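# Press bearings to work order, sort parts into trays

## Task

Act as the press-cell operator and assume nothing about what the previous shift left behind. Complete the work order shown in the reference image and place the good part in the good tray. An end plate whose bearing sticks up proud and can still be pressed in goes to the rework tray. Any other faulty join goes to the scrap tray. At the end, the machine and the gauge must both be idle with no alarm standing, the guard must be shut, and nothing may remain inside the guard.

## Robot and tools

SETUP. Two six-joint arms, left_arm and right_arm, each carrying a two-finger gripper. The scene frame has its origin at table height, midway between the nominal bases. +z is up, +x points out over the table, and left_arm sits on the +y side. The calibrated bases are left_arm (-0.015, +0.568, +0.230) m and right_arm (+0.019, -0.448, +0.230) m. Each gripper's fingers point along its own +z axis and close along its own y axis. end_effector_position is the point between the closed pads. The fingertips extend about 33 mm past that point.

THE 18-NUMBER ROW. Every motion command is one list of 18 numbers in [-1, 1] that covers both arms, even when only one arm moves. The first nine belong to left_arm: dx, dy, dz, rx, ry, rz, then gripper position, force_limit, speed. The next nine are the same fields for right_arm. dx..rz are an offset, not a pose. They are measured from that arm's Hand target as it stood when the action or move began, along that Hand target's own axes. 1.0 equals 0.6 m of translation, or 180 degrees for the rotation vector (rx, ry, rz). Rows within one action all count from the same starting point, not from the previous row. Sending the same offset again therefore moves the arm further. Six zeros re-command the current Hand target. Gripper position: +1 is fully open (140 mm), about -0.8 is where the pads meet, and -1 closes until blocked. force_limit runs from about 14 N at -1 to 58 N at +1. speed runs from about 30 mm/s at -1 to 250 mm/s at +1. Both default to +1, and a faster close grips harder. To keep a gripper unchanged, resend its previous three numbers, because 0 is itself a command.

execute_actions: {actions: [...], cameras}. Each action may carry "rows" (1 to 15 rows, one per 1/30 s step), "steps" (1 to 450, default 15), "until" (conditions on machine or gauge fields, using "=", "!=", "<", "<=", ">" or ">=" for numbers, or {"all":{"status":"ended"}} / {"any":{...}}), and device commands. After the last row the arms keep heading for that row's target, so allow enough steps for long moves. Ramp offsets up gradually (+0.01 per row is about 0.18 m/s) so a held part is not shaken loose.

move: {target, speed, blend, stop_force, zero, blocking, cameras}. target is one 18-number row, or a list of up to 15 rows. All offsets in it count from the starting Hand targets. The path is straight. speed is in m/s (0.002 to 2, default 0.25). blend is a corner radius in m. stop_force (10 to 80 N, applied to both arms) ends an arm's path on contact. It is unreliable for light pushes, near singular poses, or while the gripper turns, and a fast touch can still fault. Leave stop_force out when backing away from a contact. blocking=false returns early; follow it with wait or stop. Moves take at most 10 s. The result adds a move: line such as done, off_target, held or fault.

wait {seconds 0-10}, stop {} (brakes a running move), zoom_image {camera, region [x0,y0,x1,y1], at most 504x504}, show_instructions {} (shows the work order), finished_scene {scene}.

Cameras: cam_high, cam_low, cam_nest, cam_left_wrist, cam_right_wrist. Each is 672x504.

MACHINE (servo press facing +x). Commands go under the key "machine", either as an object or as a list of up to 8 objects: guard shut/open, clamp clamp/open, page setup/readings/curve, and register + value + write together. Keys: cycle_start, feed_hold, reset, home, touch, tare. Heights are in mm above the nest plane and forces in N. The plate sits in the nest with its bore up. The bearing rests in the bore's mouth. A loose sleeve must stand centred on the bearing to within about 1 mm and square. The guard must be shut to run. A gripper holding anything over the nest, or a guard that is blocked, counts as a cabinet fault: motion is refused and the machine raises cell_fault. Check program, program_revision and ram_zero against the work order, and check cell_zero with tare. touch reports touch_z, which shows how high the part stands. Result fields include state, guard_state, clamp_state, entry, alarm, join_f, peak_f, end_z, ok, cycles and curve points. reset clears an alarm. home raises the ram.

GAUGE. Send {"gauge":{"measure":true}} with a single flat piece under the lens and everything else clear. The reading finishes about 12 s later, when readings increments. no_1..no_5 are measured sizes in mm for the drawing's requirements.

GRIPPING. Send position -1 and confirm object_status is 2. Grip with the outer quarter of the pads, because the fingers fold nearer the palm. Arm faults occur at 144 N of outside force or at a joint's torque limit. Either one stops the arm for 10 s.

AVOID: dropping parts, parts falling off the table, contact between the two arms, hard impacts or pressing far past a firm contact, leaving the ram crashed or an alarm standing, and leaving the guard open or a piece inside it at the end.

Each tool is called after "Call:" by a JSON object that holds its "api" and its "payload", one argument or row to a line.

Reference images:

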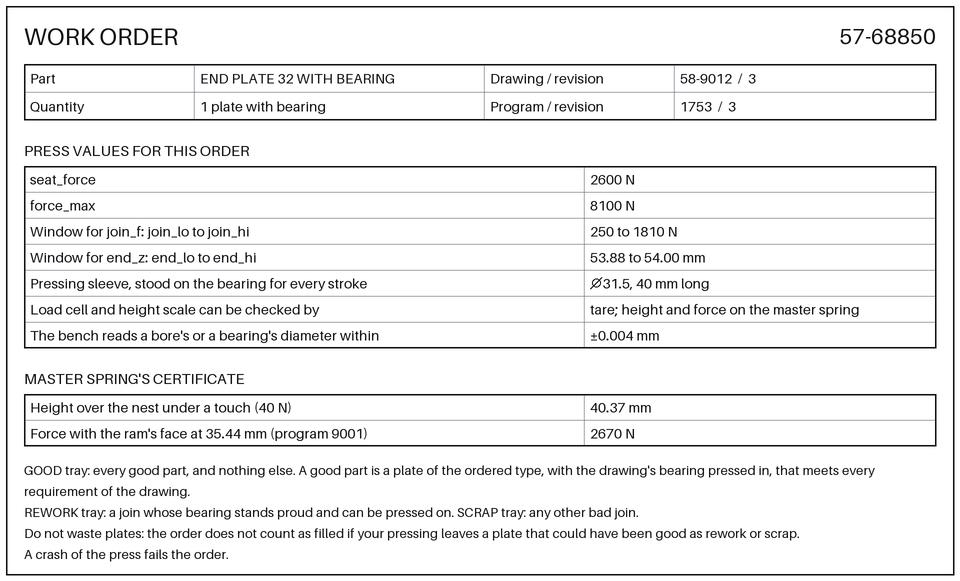

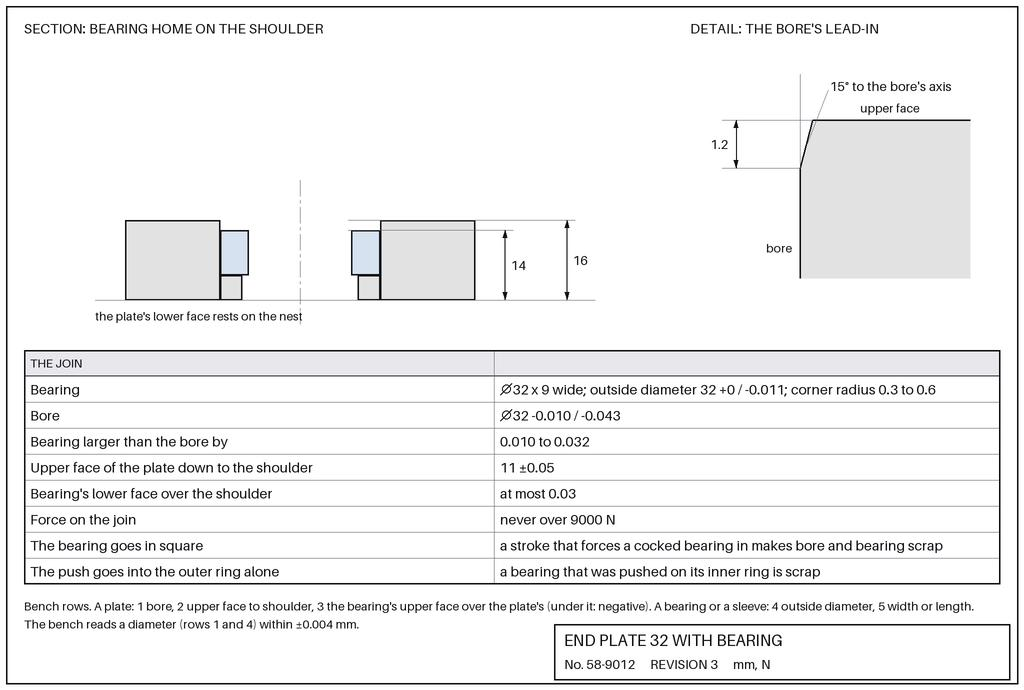

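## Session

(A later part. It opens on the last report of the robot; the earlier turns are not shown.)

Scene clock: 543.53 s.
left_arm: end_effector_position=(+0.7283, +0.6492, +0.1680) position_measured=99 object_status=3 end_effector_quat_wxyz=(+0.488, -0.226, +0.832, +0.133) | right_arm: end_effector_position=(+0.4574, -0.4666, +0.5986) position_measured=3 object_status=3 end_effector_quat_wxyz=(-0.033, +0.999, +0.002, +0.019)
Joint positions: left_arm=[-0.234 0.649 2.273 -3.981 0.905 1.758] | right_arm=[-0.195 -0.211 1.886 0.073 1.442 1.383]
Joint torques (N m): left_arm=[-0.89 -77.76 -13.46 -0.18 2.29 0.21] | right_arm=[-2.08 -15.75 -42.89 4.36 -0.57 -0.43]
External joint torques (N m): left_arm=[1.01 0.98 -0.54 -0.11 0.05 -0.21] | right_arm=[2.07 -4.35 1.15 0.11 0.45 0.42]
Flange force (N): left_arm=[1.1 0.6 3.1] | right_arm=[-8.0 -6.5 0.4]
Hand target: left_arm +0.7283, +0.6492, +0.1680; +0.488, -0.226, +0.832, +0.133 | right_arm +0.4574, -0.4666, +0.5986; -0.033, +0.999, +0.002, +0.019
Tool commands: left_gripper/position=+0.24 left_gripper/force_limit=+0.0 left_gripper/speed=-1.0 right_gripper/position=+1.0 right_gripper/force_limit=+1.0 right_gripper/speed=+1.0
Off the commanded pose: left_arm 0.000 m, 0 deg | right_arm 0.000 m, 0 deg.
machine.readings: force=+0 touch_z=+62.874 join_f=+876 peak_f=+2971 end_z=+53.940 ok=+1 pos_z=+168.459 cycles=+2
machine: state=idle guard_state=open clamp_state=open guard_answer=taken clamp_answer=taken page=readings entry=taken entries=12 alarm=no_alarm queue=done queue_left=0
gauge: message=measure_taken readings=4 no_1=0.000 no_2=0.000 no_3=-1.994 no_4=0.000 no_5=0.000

Call:
{"api": "execute_actions", "payload": {
  "actions": [
    {"machine":{"guard":"shut"},"steps":1}
  ]
}}

Call:
{"api": "move", "payload": {
  "target": [
    [0,0,0.3,0,0,0,0.24,0,-1,0,0,0,0,0,0,1,1,1],
    [0,0,0.4,0,0,0,0.24,0,-1,0,0,0,0,0,0,1,1,1]
  ],
  "speed": [0.2,0.06],
  "blend": [0.01,0]
}}

Call:
{"api": "move", "payload": {
  "target": [0,0,0,0,0,0,-1,0,-1,0,0,0,0,0,0,1,1,1],
  "speed": 0.05
}}

Call:
{"api": "move", "payload": {
  "target": [
    [-0.0145,0,-0.0084,0,0,0,-1,0,-1,0,0,0,0,0,0,1,1,1],
    [-0.0866,0,-0.05,0,0,0,-1,0,-1,0,0,0,0,0,0,1,1,1]
  ],
  "speed": [0.02,0.1],
  "blend": [0.003,0],
  "cameras": ["cam_high","cam_left_wrist"]
}}

Scene clock: 545.00 s.
left_arm: end_effector_position=(+0.7283, +0.6492, +0.1680) position_measured=99 object_status=3 end_effector_quat_wxyz=(+0.488, -0.226, +0.832, +0.133) | right_arm: end_effector_position=(+0.4574, -0.4666, +0.5986) position_measured=3 object_status=3 end_effector_quat_wxyz=(-0.033, +0.999, +0.002, +0.019)
Joint positions: left_arm=[-0.234 0.649 2.273 -3.981 0.905 1.758] | right_arm=[-0.195 -0.211 1.886 0.073 1.442 1.383]
Joint torques (N m): left_arm=[-1.04 -77.69 -13.55 -0.1 2.29 0.1] | right_arm=[-2.74 -15.44 -42.87 4.36 -0.54 -0.49]
External joint torques (N m): left_arm=[1.06 0.98 -0.46 -0.18 0.04 -0.09] | right_arm=[2.71 -4.54 1.15 0.1 0.42 0.49]
Flange force (N): left_arm=[0.8 0.5 3.0] | right_arm=[-8.0 -8.2 0.5]
Hand target: left_arm +0.7283, +0.6492, +0.1680; +0.488, -0.226, +0.832, +0.133 | right_arm +0.4574, -0.4666, +0.5986; -0.033, +0.999, +0.002, +0.019
Tool commands: left_gripper/position=+0.24 left_gripper/force_limit=+0.0 left_gripper/speed=-1.0 right_gripper/position=+1.0 right_gripper/force_limit=+1.0 right_gripper/speed=+1.0
Off the commanded pose: left_arm 0.000 m, 0 deg | right_arm 0.000 m, 0 deg.
machine.readings: force=+0 touch_z=+62.874 join_f=+876 peak_f=+2971 end_z=+53.940 ok=+1 pos_z=+168.459 cycles=+2
machine: state=idle guard_state=between clamp_state=open guard_answer=taken clamp_answer=taken page=readings entry=taken entries=12 alarm=no_alarm queue=running queue_left=0
gauge: message=measure_taken readings=4 no_1=0.000 no_2=0.000 no_3=-1.994 no_4=0.000 no_5=0.000

Scene clock: 547.23 s.
left_arm: end_effector_position=(+0.9088, +0.7554, +0.0509) position_measured=99 object_status=3 end_effector_quat_wxyz=(+0.488, -0.226, +0.832, +0.133) | right_arm: end_effector_position=(+0.4574, -0.4666, +0.5986) position_measured=3 object_status=3 end_effector_quat_wxyz=(-0.033, +0.999, +0.002, +0.019)
Joint positions: left_arm=[-0.023 0.945 1.885 -3.796 0.8 1.787] | right_arm=[-0.195 -0.211 1.886 0.073 1.442 1.383]
Joint torques (N m): left_arm=[-1.44 -102.71 -16.81 -0.52 2.33 0.09] | right_arm=[-2.51 -15.86 -42.55 4.4 -0.6 -0.5]
External joint torques (N m): left_arm=[1.56 0.84 -0.75 -0.18 0.01 -0.09] | right_arm=[2.49 -4.21 0.82 0.07 0.49 0.5]
Flange force (N): left_arm=[0.1 0.9 3.3] | right_arm=[-7.1 -7.7 -0.1]
Hand target: left_arm +0.9089, +0.7554, +0.0509; +0.488, -0.226, +0.832, +0.133 | right_arm +0.4574, -0.4666, +0.5986; -0.033, +0.999, +0.002, +0.019
Off the commanded pose: left_arm 0.000 m, 0 deg | right_arm 0.000 m, 0 deg.
machine.readings: force=+0 touch_z=+62.874 join_f=+876 peak_f=+2971 end_z=+53.940 ok=+1 pos_z=+168.459 cycles=+2
machine: state=idle guard_state=shut clamp_state=open guard_answer=taken clamp_answer=taken page=readings entry=taken entries=12 alarm=no_alarm queue=done queue_left=0
gauge: message=measure_taken readings=4 no_1=0.000 no_2=0.000 no_3=-1.994 no_4=0.000 no_5=0.000
move: done

Scene clock: 548.30 s.
left_arm: end_effector_position=(+0.9089, +0.7554, +0.0509) position_measured=127 object_status=0 end_effector_quat_wxyz=(+0.488, -0.226, +0.832, +0.133) | right_arm: end_effector_position=(+0.4574, -0.4666, +0.5986) position_measured=3 object_status=3 end_effector_quat_wxyz=(-0.033, +0.999, +0.002, +0.019)
Joint positions: left_arm=[-0.023 0.945 1.885 -3.796 0.8 1.787] | right_arm=[-0.195 -0.211 1.886 0.073 1.442 1.383]
Joint torques (N m): left_arm=[-1.77 -93.26 -17.01 -0.15 -0.76 -0.2] | right_arm=[-2.72 -15.1 -42.91 4.41 -0.57 -0.53]
External joint torques (N m): left_arm=[1.63 -8.21 -0.43 -0.53 3.08 0.2] | right_arm=[2.68 -4.82 1.22 0.04 0.45 0.53]
Flange force (N): left_arm=[-6.8 3.4 -10.0] | right_arm=[-8.6 -8.3 0.5]
Hand target: left_arm +0.9089, +0.7554, +0.0509; +0.488, -0.226, +0.832, +0.133 | right_arm +0.4574, -0.4666, +0.5986; -0.033, +0.999, +0.002, +0.019
Off the commanded pose: left_arm 0.000 m, 0 deg | right_arm 0.000 m, 0 deg.
machine.readings: force=+0 touch_z=+62.874 join_f=+876 peak_f=+2971 end_z=+53.940 ok=+1 pos_z=+168.459 cycles=+2
machine: state=idle guard_state=shut clamp_state=open guard_answer=taken clamp_answer=taken page=readings entry=taken entries=12 alarm=no_alarm queue=done queue_left=0
gauge: message=measure_taken readings=4 no_1=0.000 no_2=0.000 no_3=-1.994 no_4=0.000 no_5=0.000
move: done

Scene clock: 549.60 s.
left_arm: end_effector_position=(+0.9081, +0.7549, +0.1108) position_measured=127 object_status=2 end_effector_quat_wxyz=(+0.488, -0.226, +0.832, +0.133) | right_arm: end_effector_position=(+0.4574, -0.4666, +0.5986) position_measured=3 object_status=3 end_effector_quat_wxyz=(-0.033, +0.999, +0.002, +0.019)
Joint positions: left_arm=[-0.023 0.848 1.911 -3.841 0.746 1.85] | right_arm=[-0.195 -0.211 1.886 0.073 1.442 1.383]
Joint torques (N m): left_arm=[-0.95 -99.82 -20.36 -0.53 2.8 0.12] | right_arm=[-2.49 -15.75 -42.78 4.39 -0.58 -0.49]
External joint torques (N m): left_arm=[1.07 1.65 -0.02 -0.26 -0.5 -0.12] | right_arm=[2.47 -4.26 1.07 0.07 0.45 0.48]
Flange force (N): left_arm=[0.7 0.4 2.9] | right_arm=[-7.5 -7.6 0.4]
Hand target: left_arm +0.9082, +0.7549, +0.1109; +0.488, -0.226, +0.832, +0.133 | right_arm +0.4574, -0.4666, +0.5986; -0.033, +0.999, +0.002, +0.019
Off the commanded pose: left_arm 0.000 m, 0 deg | right_arm 0.000 m, 0 deg.
machine.readings: force=+0 touch_z=+62.874 join_f=+876 peak_f=+2971 end_z=+53.940 ok=+1 pos_z=+168.459 cycles=+2
machine: state=idle guard_state=shut clamp_state=open guard_answer=taken clamp_answer=taken page=readings entry=taken entries=12 alarm=no_alarm queue=done queue_left=0
gauge: message=measure_taken readings=4 no_1=0.000 no_2=0.000 no_3=-1.994 no_4=0.000 no_5=0.000
move: done
camera_calibration:
cam_left_wrist: T_world_to_cam=[[-0.528902, 0.848332, -0.0244132, -0.151171], [0.137929, 0.114305, 0.983824, -0.316], [0.8374, 0.516979, -0.177466, -0.984628], [0, 0, 0, 1]] pos_world=[0.788158, 0.673396, 0.13246]
Images, in order (width x height): cam_high 672x504, cam_left_wrist 672x504.

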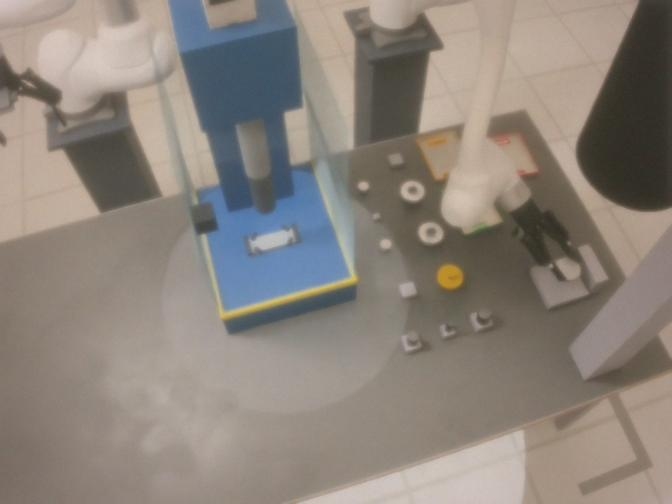

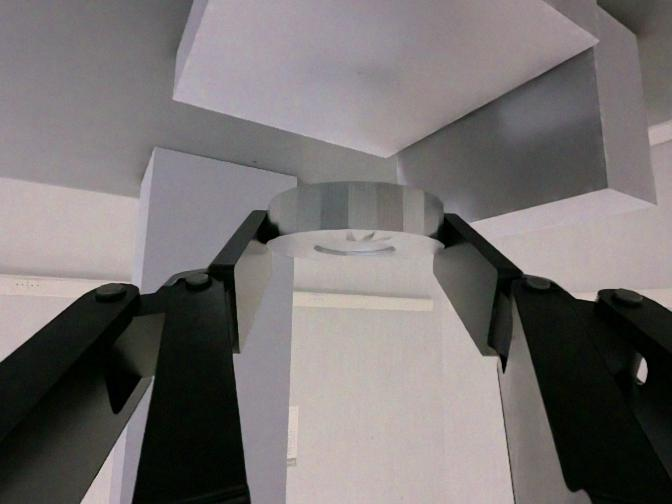

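Call:
{"api": "move", "payload": {
  "target": [
    [0.133,0.0757,-0.4276,0.1484,0,0.0856,-1,0,-1,0,0,0,0,0,0,1,1,1],
    [0.3233,0.0824,-0.4904,0.1484,0,0.0856,-1,0,-1,0,0,0,0,0,0,1,1,1]
  ],
  "speed": [0.2,0.12],
  "blend": [0.02,0],
  "cameras": ["cam_high","cam_left_wrist"]
}}

Call:
{"api": "zoom_image", "payload": {
  "camera": "cam_high",
  "region": [360, 110, 580, 260]
}}

Scene clock: 555.97 s.
left_arm: end_effector_position=(+0.5801, +0.6195, +0.0853) position_measured=127 object_status=2 end_effector_quat_wxyz=(+0.505, +0.005, +0.863, +0.001) | right_arm: end_effector_position=(+0.4574, -0.4666, +0.5986) position_measured=3 object_status=3 end_effector_quat_wxyz=(-0.033, +0.999, +0.002, +0.019)
Joint positions: left_arm=[0.026 0.87 2.573 -3.089 1.359 1.597] | right_arm=[-0.195 -0.211 1.886 0.073 1.442 1.383]
Joint torques (N m): left_arm=[-1.6 -70.39 10.38 1.32 2.82 0.24] | right_arm=[-2.44 -15.13 -42.82 4.48 -0.58 -0.47]
External joint torques (N m): left_arm=[1.75 1.36 -0.12 -0.02 -0.43 -0.24] | right_arm=[2.4 -4.77 1.12 -0.02 0.46 0.47]
Flange force (N): left_arm=[2.8 5.4 1.3] | right_arm=[-8.5 -7.5 0.3]
Hand target: left_arm +0.5801, +0.6195, +0.0852; +0.505, +0.005, +0.863, +0.001 | right_arm +0.4574, -0.4666, +0.5986; -0.033, +0.999, +0.002, +0.019
Off the commanded pose: left_arm 0.000 m, 0 deg | right_arm 0.000 m, 0 deg.
machine.readings: force=+0 touch_z=+62.874 join_f=+876 peak_f=+2971 end_z=+53.940 ok=+1 pos_z=+168.459 cycles=+2
machine: state=idle guard_state=shut clamp_state=open guard_answer=taken clamp_answer=taken page=readings entry=taken entries=12 alarm=no_alarm queue=done queue_left=0
gauge: message=measure_taken readings=4 no_1=0.000 no_2=0.000 no_3=-1.994 no_4=0.000 no_5=0.000
move: done
camera_calibration:
cam_left_wrist: T_world_to_cam=[[-0.0193575, 0.999656, -0.0176901, -0.600305], [0.179038, 0.0208732, 0.983621, -0.196102], [0.983652, 0.0158732, -0.179381, -0.418708], [0, 0, 0, 1]] pos_world=[0.435352, 0.610838, 0.107162]
Images, in order (width x height): cam_high 672x504, cam_left_wrist 672x504.

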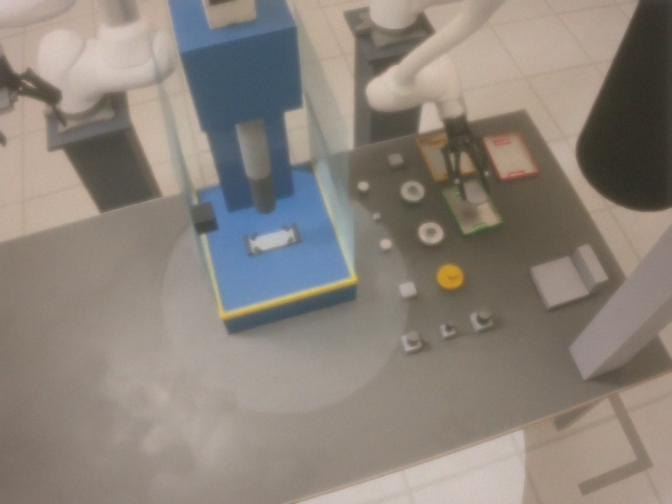

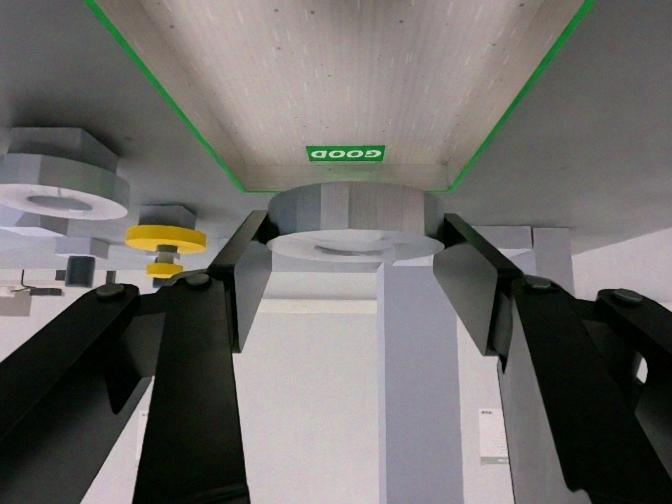

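Scaled by 2.291 from the camera's 672x504 image, which has a finer 960x720 frame.

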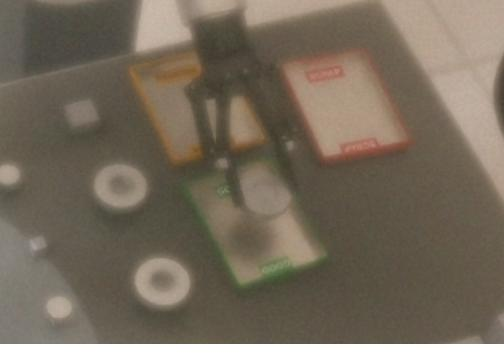

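Call:
{"api": "move", "payload": {
  "target": [0.0511,-0.005,0.0449,0,0,0,-1,0,-1,0,0,0,0,0,0,1,1,1],
  "speed": 0.08,
  "cameras": ["cam_left_wrist"]
}}

Call:
{"api": "move", "payload": {
  "target": [0.0404,0,0.0233,0,0,0,-1,0,-1,0,0,0,0,0,0,1,1,1],
  "speed": 0.008,
  "stop_force": 10,
  "cameras": ["cam_left_wrist","cam_high"]
}}

Call:
{"api": "zoom_image", "payload": {
  "camera": "cam_high",
  "region": [400, 130, 540, 250]
}}

Scene clock: 558.33 s.
left_arm: end_effector_position=(+0.5885, +0.6167, +0.0453) position_measured=127 object_status=2 end_effector_quat_wxyz=(+0.505, +0.005, +0.863, +0.001) | right_arm: end_effector_position=(+0.4574, -0.4666, +0.5986) position_measured=3 object_status=3 end_effector_quat_wxyz=(-0.033, +0.999, +0.002, +0.019)
Joint positions: left_arm=[0.016 0.972 2.529 -3.099 1.417 1.597] | right_arm=[-0.195 -0.211 1.886 0.073 1.442 1.383]
Joint torques (N m): left_arm=[-1.3 -75.93 12.67 1.7 2.84 0.2] | right_arm=[-2.63 -15.59 -42.89 4.39 -0.55 -0.51]
External joint torques (N m): left_arm=[1.4 2.71 -0.05 -0.15 -0.45 -0.2] | right_arm=[2.64 -4.55 1.14 0.08 0.42 0.51]
Flange force (N): left_arm=[6.3 3.5 1.7] | right_arm=[-8.0 -8.1 0.5]
Hand target: left_arm +0.5885, +0.6167, +0.0453; +0.505, +0.005, +0.863, +0.001 | right_arm +0.4574, -0.4666, +0.5986; -0.033, +0.999, +0.002, +0.019
Off the commanded pose: left_arm 0.000 m, 0 deg | right_arm 0.000 m, 0 deg.
machine.readings: force=+0 touch_z=+62.874 join_f=+876 peak_f=+2971 end_z=+53.940 ok=+1 pos_z=+168.459 cycles=+2
machine: state=idle guard_state=shut clamp_state=open guard_answer=taken clamp_answer=taken page=readings entry=taken entries=12 alarm=no_alarm queue=done queue_left=0
gauge: message=measure_taken readings=4 no_1=0.000 no_2=0.000 no_3=-1.994 no_4=0.000 no_5=0.000
move: done
camera_calibration:
cam_left_wrist: T_world_to_cam=[[-0.0193574, 0.999656, -0.0176895, -0.598149], [0.179038, 0.0208726, 0.983621, -0.158303], [0.983652, 0.0158732, -0.179381, -0.434085], [0, 0, 0, 1]] pos_world=[0.443752, 0.608138, 0.0672625]
Images, in order (width x height): cam_left_wrist 672x504.

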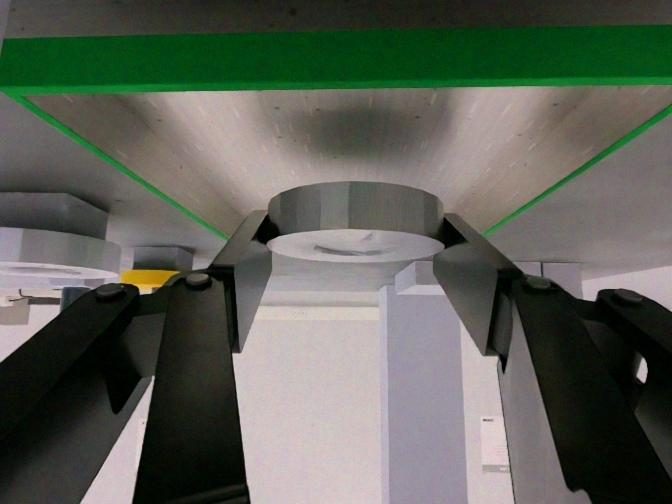

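Scene clock: 561.20 s.
left_arm: end_effector_position=(+0.5887, +0.6168, +0.0285) position_measured=127 object_status=2 end_effector_quat_wxyz=(+0.505, +0.005, +0.863, +0.001) | right_arm: end_effector_position=(+0.4574, -0.4666, +0.5986) position_measured=3 object_status=3 end_effector_quat_wxyz=(-0.033, +0.999, +0.002, +0.019)
Joint positions: left_arm=[0.016 1.015 2.513 -3.098 1.445 1.598] | right_arm=[-0.195 -0.211 1.886 0.073 1.442 1.383]
Joint torques (N m): left_arm=[-0.84 -71.29 10.16 1.17 0.07 0.38] | right_arm=[-2.53 -15.65 -42.76 4.38 -0.69 -0.53]
External joint torques (N m): left_arm=[0.85 -3.36 3.62 0.51 2.32 -0.38] | right_arm=[2.51 -4.37 1.05 0.08 0.57 0.53]
Flange force (N): left_arm=[-3.1 2.3 -11.2] | right_arm=[-7.7 -7.8 0.1]
Hand target: left_arm +0.5887, +0.6168, +0.0285; +0.505, +0.005, +0.863, +0.001 (not the last commanded pose) | right_arm +0.4574, -0.4666, +0.5986; -0.033, +0.999, +0.002, +0.019
Off the commanded pose: left_arm 0.011 m, 0 deg | right_arm 0.000 m, 0 deg.
machine.readings: force=+0 touch_z=+62.874 join_f=+876 peak_f=+2971 end_z=+53.940 ok=+1 pos_z=+168.459 cycles=+2
machine: state=idle guard_state=shut clamp_state=open guard_answer=taken clamp_answer=taken page=readings entry=taken entries=12 alarm=no_alarm queue=done queue_left=0
gauge: message=measure_taken readings=4 no_1=0.000 no_2=0.000 no_3=-1.994 no_4=0.000 no_5=0.000
move: contact (left_arm)
camera_calibration:
cam_left_wrist: T_world_to_cam=[[-0.0193541, 0.999656, -0.0176935, -0.598546], [0.178844, 0.0208729, 0.983656, -0.141633], [0.983687, 0.0158734, -0.179187, -0.43734], [0, 0, 0, 1]] pos_world=[0.443951, 0.608238, 0.050362]
Images, in order (width x height): cam_high 672x504, cam_left_wrist 672x504.

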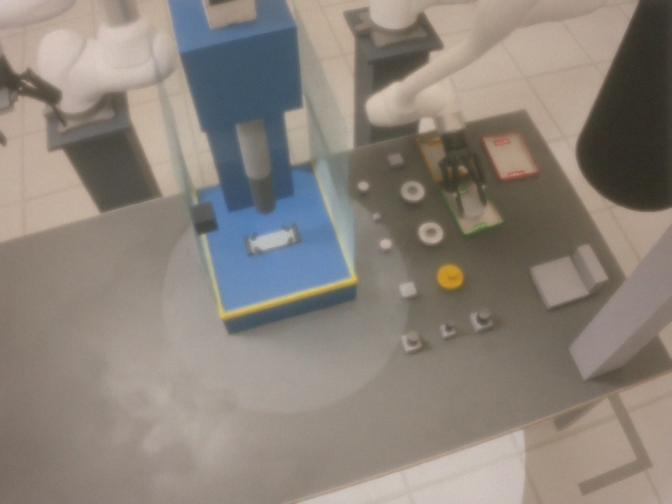

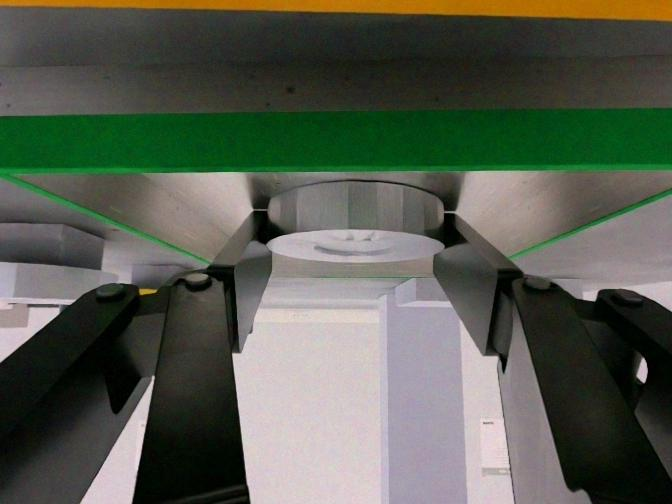

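Scaled by 3.600 from the camera's 672x504 image, which has a finer 960x720 frame.

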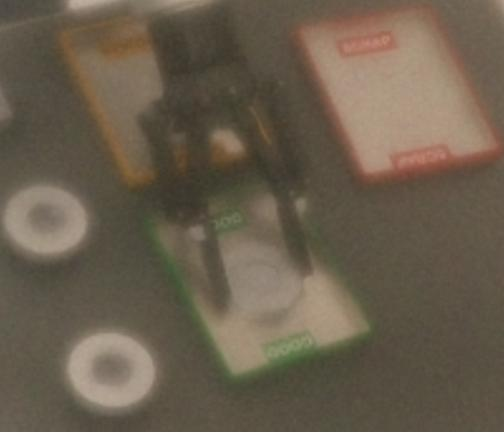

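Call:
{"api": "move", "payload": {
  "target": [0,0,0,0,0,0,0.24,0,-1,0,0,0,0,0,0,1,1,1],
  "speed": 0.05
}}

Call:
{"api": "move", "payload": {
  "target": [
    [0,0,-0.1,0,0,0,0.24,0,-1,0,0,0,0,0,0,1,1,1],
    [0,0,-0.3,0,0,0,0.24,0,-1,0,0,0,0,0,0,1,1,1]
  ],
  "speed": [0.05,0.2],
  "blend": [0.01,0],
  "cameras": ["all"]
}}

Call:
{"api": "zoom_image", "payload": {
  "camera": "cam_high",
  "region": [400, 130, 540, 250]
}}

Call:
{"api": "zoom_image", "payload": {
  "camera": "cam_left_wrist",
  "region": [200, 60, 500, 260]
}}

Scene clock: 563.27 s.
left_arm: end_effector_position=(+0.5887, +0.6168, +0.0285) position_measured=99 object_status=0 end_effector_quat_wxyz=(+0.505, +0.005, +0.863, +0.001) | right_arm: end_effector_position=(+0.4574, -0.4666, +0.5986) position_measured=3 object_status=3 end_effector_quat_wxyz=(-0.033, +0.999, +0.002, +0.019)
Joint positions: left_arm=[0.016 1.015 2.513 -3.098 1.445 1.598] | right_arm=[-0.195 -0.211 1.886 0.073 1.442 1.383]
Joint torques (N m): left_arm=[-1.01 -75.84 14.31 1.74 2.42 0.16] | right_arm=[-2.63 -15.68 -42.71 4.39 -0.53 -0.51]
External joint torques (N m): left_arm=[1.14 1.23 -0.55 -0.06 -0.04 -0.16] | right_arm=[2.63 -4.43 0.98 0.07 0.42 0.51]
Flange force (N): left_arm=[3.4 3.2 1.3] | right_arm=[-7.6 -8.0 0.3]
Hand target: left_arm +0.5887, +0.6168, +0.0285; +0.505, +0.005, +0.863, +0.001 | right_arm +0.4574, -0.4666, +0.5986; -0.033, +0.999, +0.002, +0.019
Off the commanded pose: left_arm 0.000 m, 0 deg | right_arm 0.000 m, 0 deg.
machine.readings: force=+0 touch_z=+62.874 join_f=+876 peak_f=+2971 end_z=+53.940 ok=+1 pos_z=+168.459 cycles=+2
machine: state=idle guard_state=shut clamp_state=open guard_answer=taken clamp_answer=taken page=readings entry=taken entries=12 alarm=no_alarm queue=done queue_left=0
gauge: message=measure_taken readings=4 no_1=0.000 no_2=0.000 no_3=-1.994 no_4=0.000 no_5=0.000
move: done

Scene clock: 575.77 s.
left_arm: end_effector_position=(+0.4471, +0.6189, +0.1077) position_measured=99 object_status=3 end_effector_quat_wxyz=(+0.510, +0.016, +0.860, -0.017) | right_arm: end_effector_position=(+0.4574, -0.4666, +0.5986) position_measured=3 object_status=3 end_effector_quat_wxyz=(-0.033, +0.999, +0.002, +0.019)
Joint positions: left_arm=[0.146 1.03 2.793 -2.94 1.739 1.7] | right_arm=[-0.195 -0.211 1.886 0.073 1.442 1.383]
Joint torques (N m): left_arm=[5.61 -44.05 21.32 3.37 3.15 0.06] | right_arm=[-2.28 -15.97 -42.82 4.47 -0.53 -0.51]
External joint torques (N m): left_arm=[-5.59 -20.13 3.42 -0.38 -0.77 -0.06] | right_arm=[2.25 -4.03 1.11 -0.01 0.41 0.51]
External joint torques when the fault began: left_arm=[-9.46 -15.26 1.81 0.1 -0.15 0.04]
Flange force (N): left_arm=[0.0 0.0 0.0] | right_arm=[-7.3 -7.1 0.5]
Flange force when the fault began (N): left_arm=[0.0 0.0 0.0]
Hand target: left_arm +0.4471, +0.6189, +0.1077; +0.510, +0.016, +0.860, -0.017 (not the last commanded pose) | right_arm +0.4574, -0.4666, +0.5986; -0.033, +0.999, +0.002, +0.019
Tool commands: left_gripper/position=+0.239216 left_gripper/force_limit=+0.003922 left_gripper/speed=-1.0 right_gripper/position=+1.0 right_gripper/force_limit=+1.0 right_gripper/speed=+1.0
Off the commanded pose: left_arm 0.018 m, 3 deg | right_arm 0.000 m, 0 deg.
FORCE FAULT: contact force on the left arm reached its limit, and that arm stopped for 10 seconds. The contact can be on any part of that arm, not only on its tool. That arm's remaining commands of this call were not run. That arm's target is now where it stood when the stop ended, not its last command. That arm accepts commands again.
machine.readings: force=+0 touch_z=+62.874 join_f=+876 peak_f=+2971 end_z=+53.940 ok=+1 pos_z=+168.459 cycles=+2
machine: state=idle guard_state=shut clamp_state=open guard_answer=taken clamp_answer=taken page=readings entry=taken entries=12 alarm=no_alarm queue=done queue_left=0
gauge: message=measure_taken readings=4 no_1=0.000 no_2=0.000 no_3=-1.994 no_4=0.000 no_5=0.000
move: fault (left_arm)
camera_calibration:
cam_left_wrist: T_world_to_cam=[[0.0181287, 0.999086, -0.0387105, -0.616023], [0.16783, 0.0351268, 0.98519, -0.198437], [0.985649, -0.024357, -0.16704, -0.26109], [0, 0, 0, 1]] pos_world=[0.301814, 0.616071, 0.128039]

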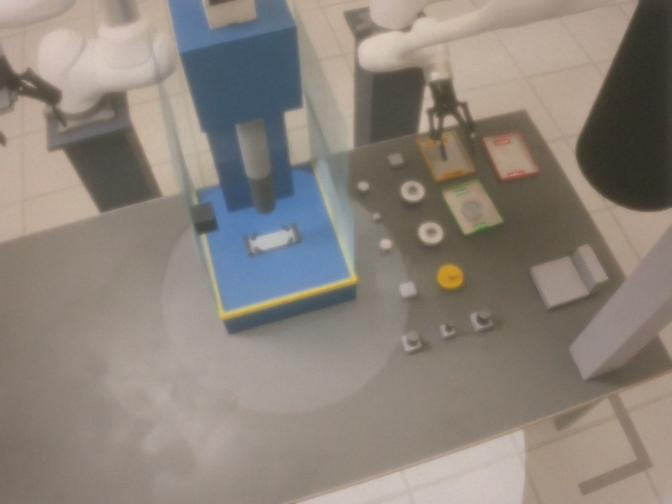

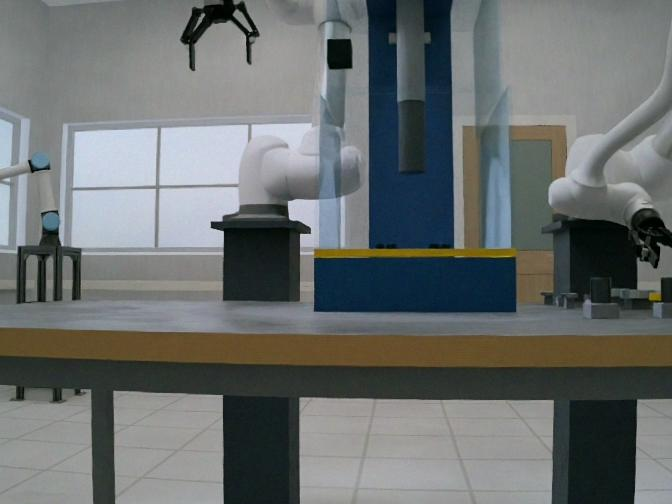

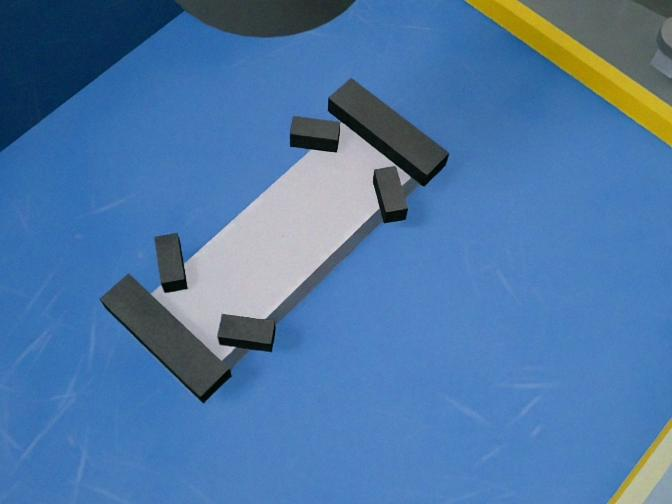

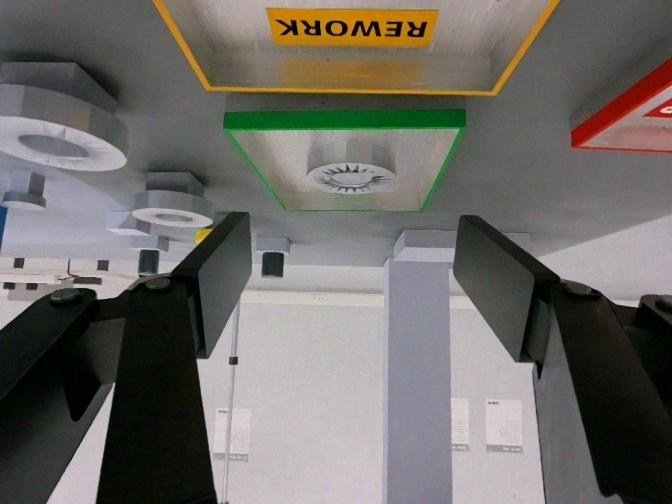

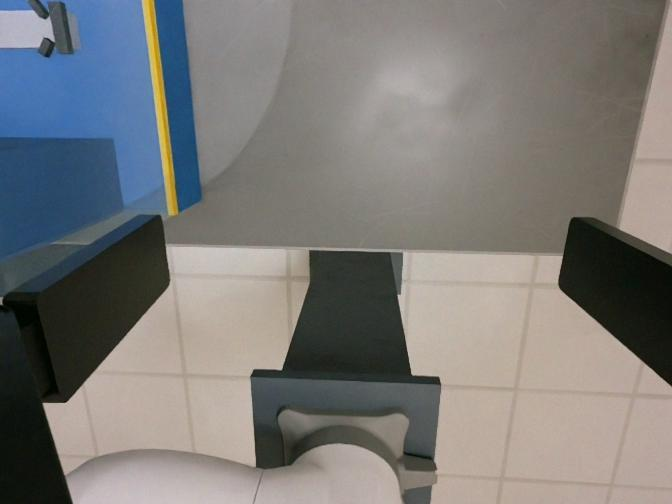

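Scaled by 3.600 from the camera's 672x504 image, which has a finer 960x720 frame.

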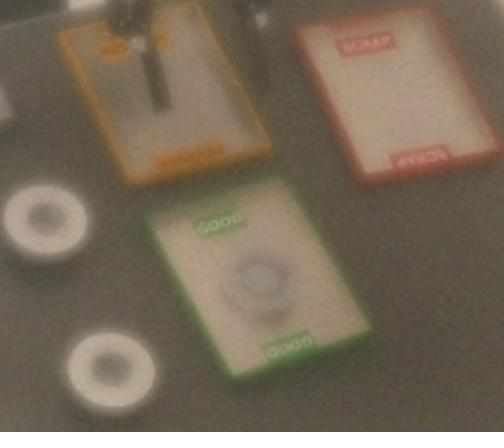

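Scaled by 1.680 from the camera's 672x504 image, which has a finer 960x720 frame.

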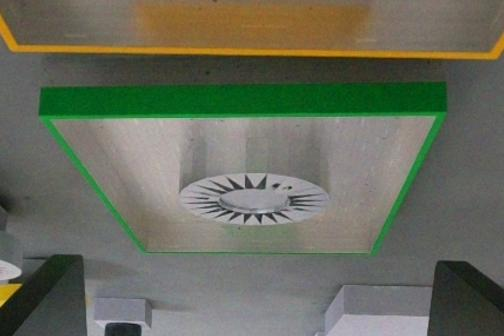

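Call:
{"api": "move", "payload": {
  "target": [-0.21,0,0.037,0,0,0,0.24,0,-1,0,0,0,0,0,0,1,1,1],
  "speed": 0.08,
  "cameras": ["cam_high","cam_left_wrist","cam_low"]
}}

Call:
{"api": "zoom_image", "payload": {
  "camera": "cam_high",
  "region": [340, 120, 560, 250]
}}

Scene clock: 578.70 s.
left_arm: end_effector_position=(+0.5268, +0.6167, +0.2077) position_measured=99 object_status=3 end_effector_quat_wxyz=(+0.510, +0.016, +0.860, -0.017) | right_arm: end_effector_position=(+0.4574, -0.4666, +0.5986) position_measured=3 object_status=3 end_effector_quat_wxyz=(-0.033, +0.999, +0.002, +0.019)
Joint positions: left_arm=[0.083 0.507 2.715 -2.983 1.151 1.57] | right_arm=[-0.195 -0.211 1.886 0.073 1.442 1.383]
Joint torques (N m): left_arm=[-1.04 -49.02 2.01 0.51 2.35 0.26] | right_arm=[-2.42 -15.39 -42.77 4.42 -0.6 -0.48]
External joint torques (N m): left_arm=[1.03 0.42 -0.3 -0.14 0.04 -0.26] | right_arm=[2.39 -4.57 1.06 0.04 0.47 0.48]
Flange force (N): left_arm=[1.5 3.5 0.6] | right_arm=[-8.1 -7.4 0.2]
Hand target: left_arm +0.5269, +0.6167, +0.2077; +0.510, +0.016, +0.860, -0.017 | right_arm +0.4574, -0.4666, +0.5986; -0.033, +0.999, +0.002, +0.019
Off the commanded pose: left_arm 0.000 m, 0 deg | right_arm 0.000 m, 0 deg.
machine.readings: force=+0 touch_z=+62.874 join_f=+876 peak_f=+2971 end_z=+53.940 ok=+1 pos_z=+168.459 cycles=+2
machine: state=idle guard_state=shut clamp_state=open guard_answer=taken clamp_answer=taken page=readings entry=taken entries=12 alarm=no_alarm queue=done queue_left=0
gauge: message=measure_taken readings=4 no_1=0.000 no_2=0.000 no_3=-1.994 no_4=0.000 no_5=0.000
move: done
camera_calibration:
cam_left_wrist: T_world_to_cam=[[0.0181287, 0.999086, -0.0387105, -0.611505], [0.16783, 0.0351268, 0.98519, -0.310177], [0.985649, -0.024357, -0.16704, -0.323108], [0, 0, 0, 1]] pos_world=[0.381614, 0.613971, 0.227939]
Images, in order (width x height): cam_high 672x504, cam_low 672x504, cam_left_wrist 672x504.

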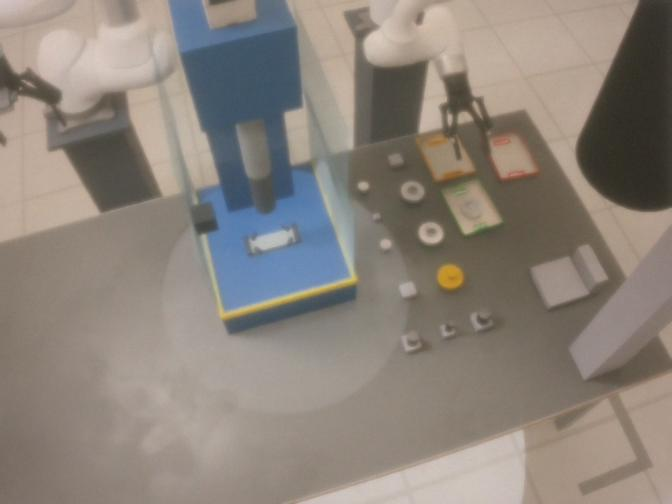

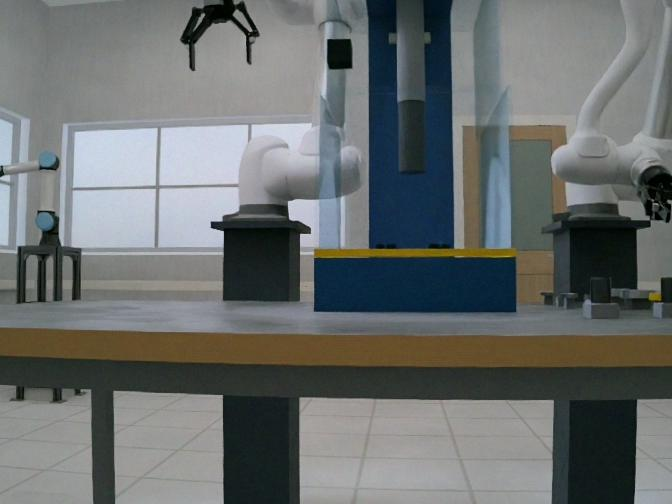

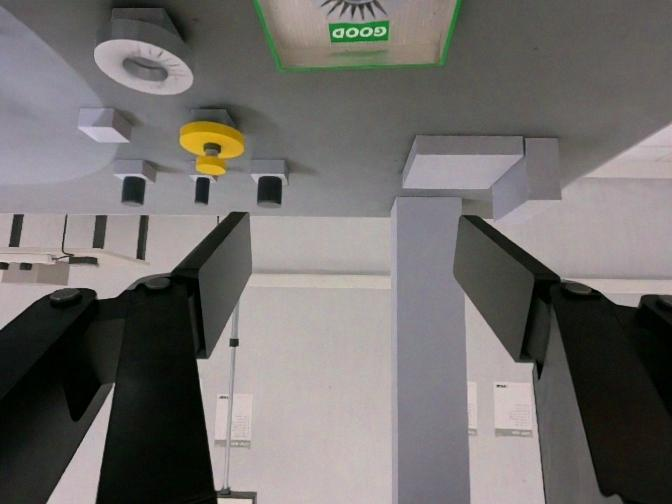

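Scaled by 2.291 from the camera's 672x504 image, which has a finer 960x720 frame.

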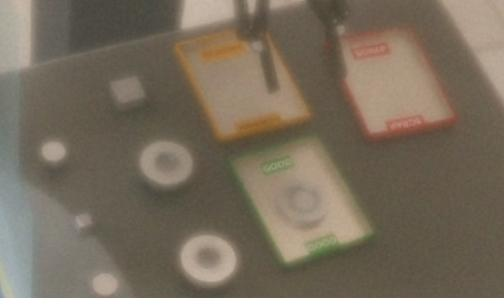

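Call:
{"api": "finished_scene", "payload": {
  "scene": 2
}}

The scene is finished: the task was done.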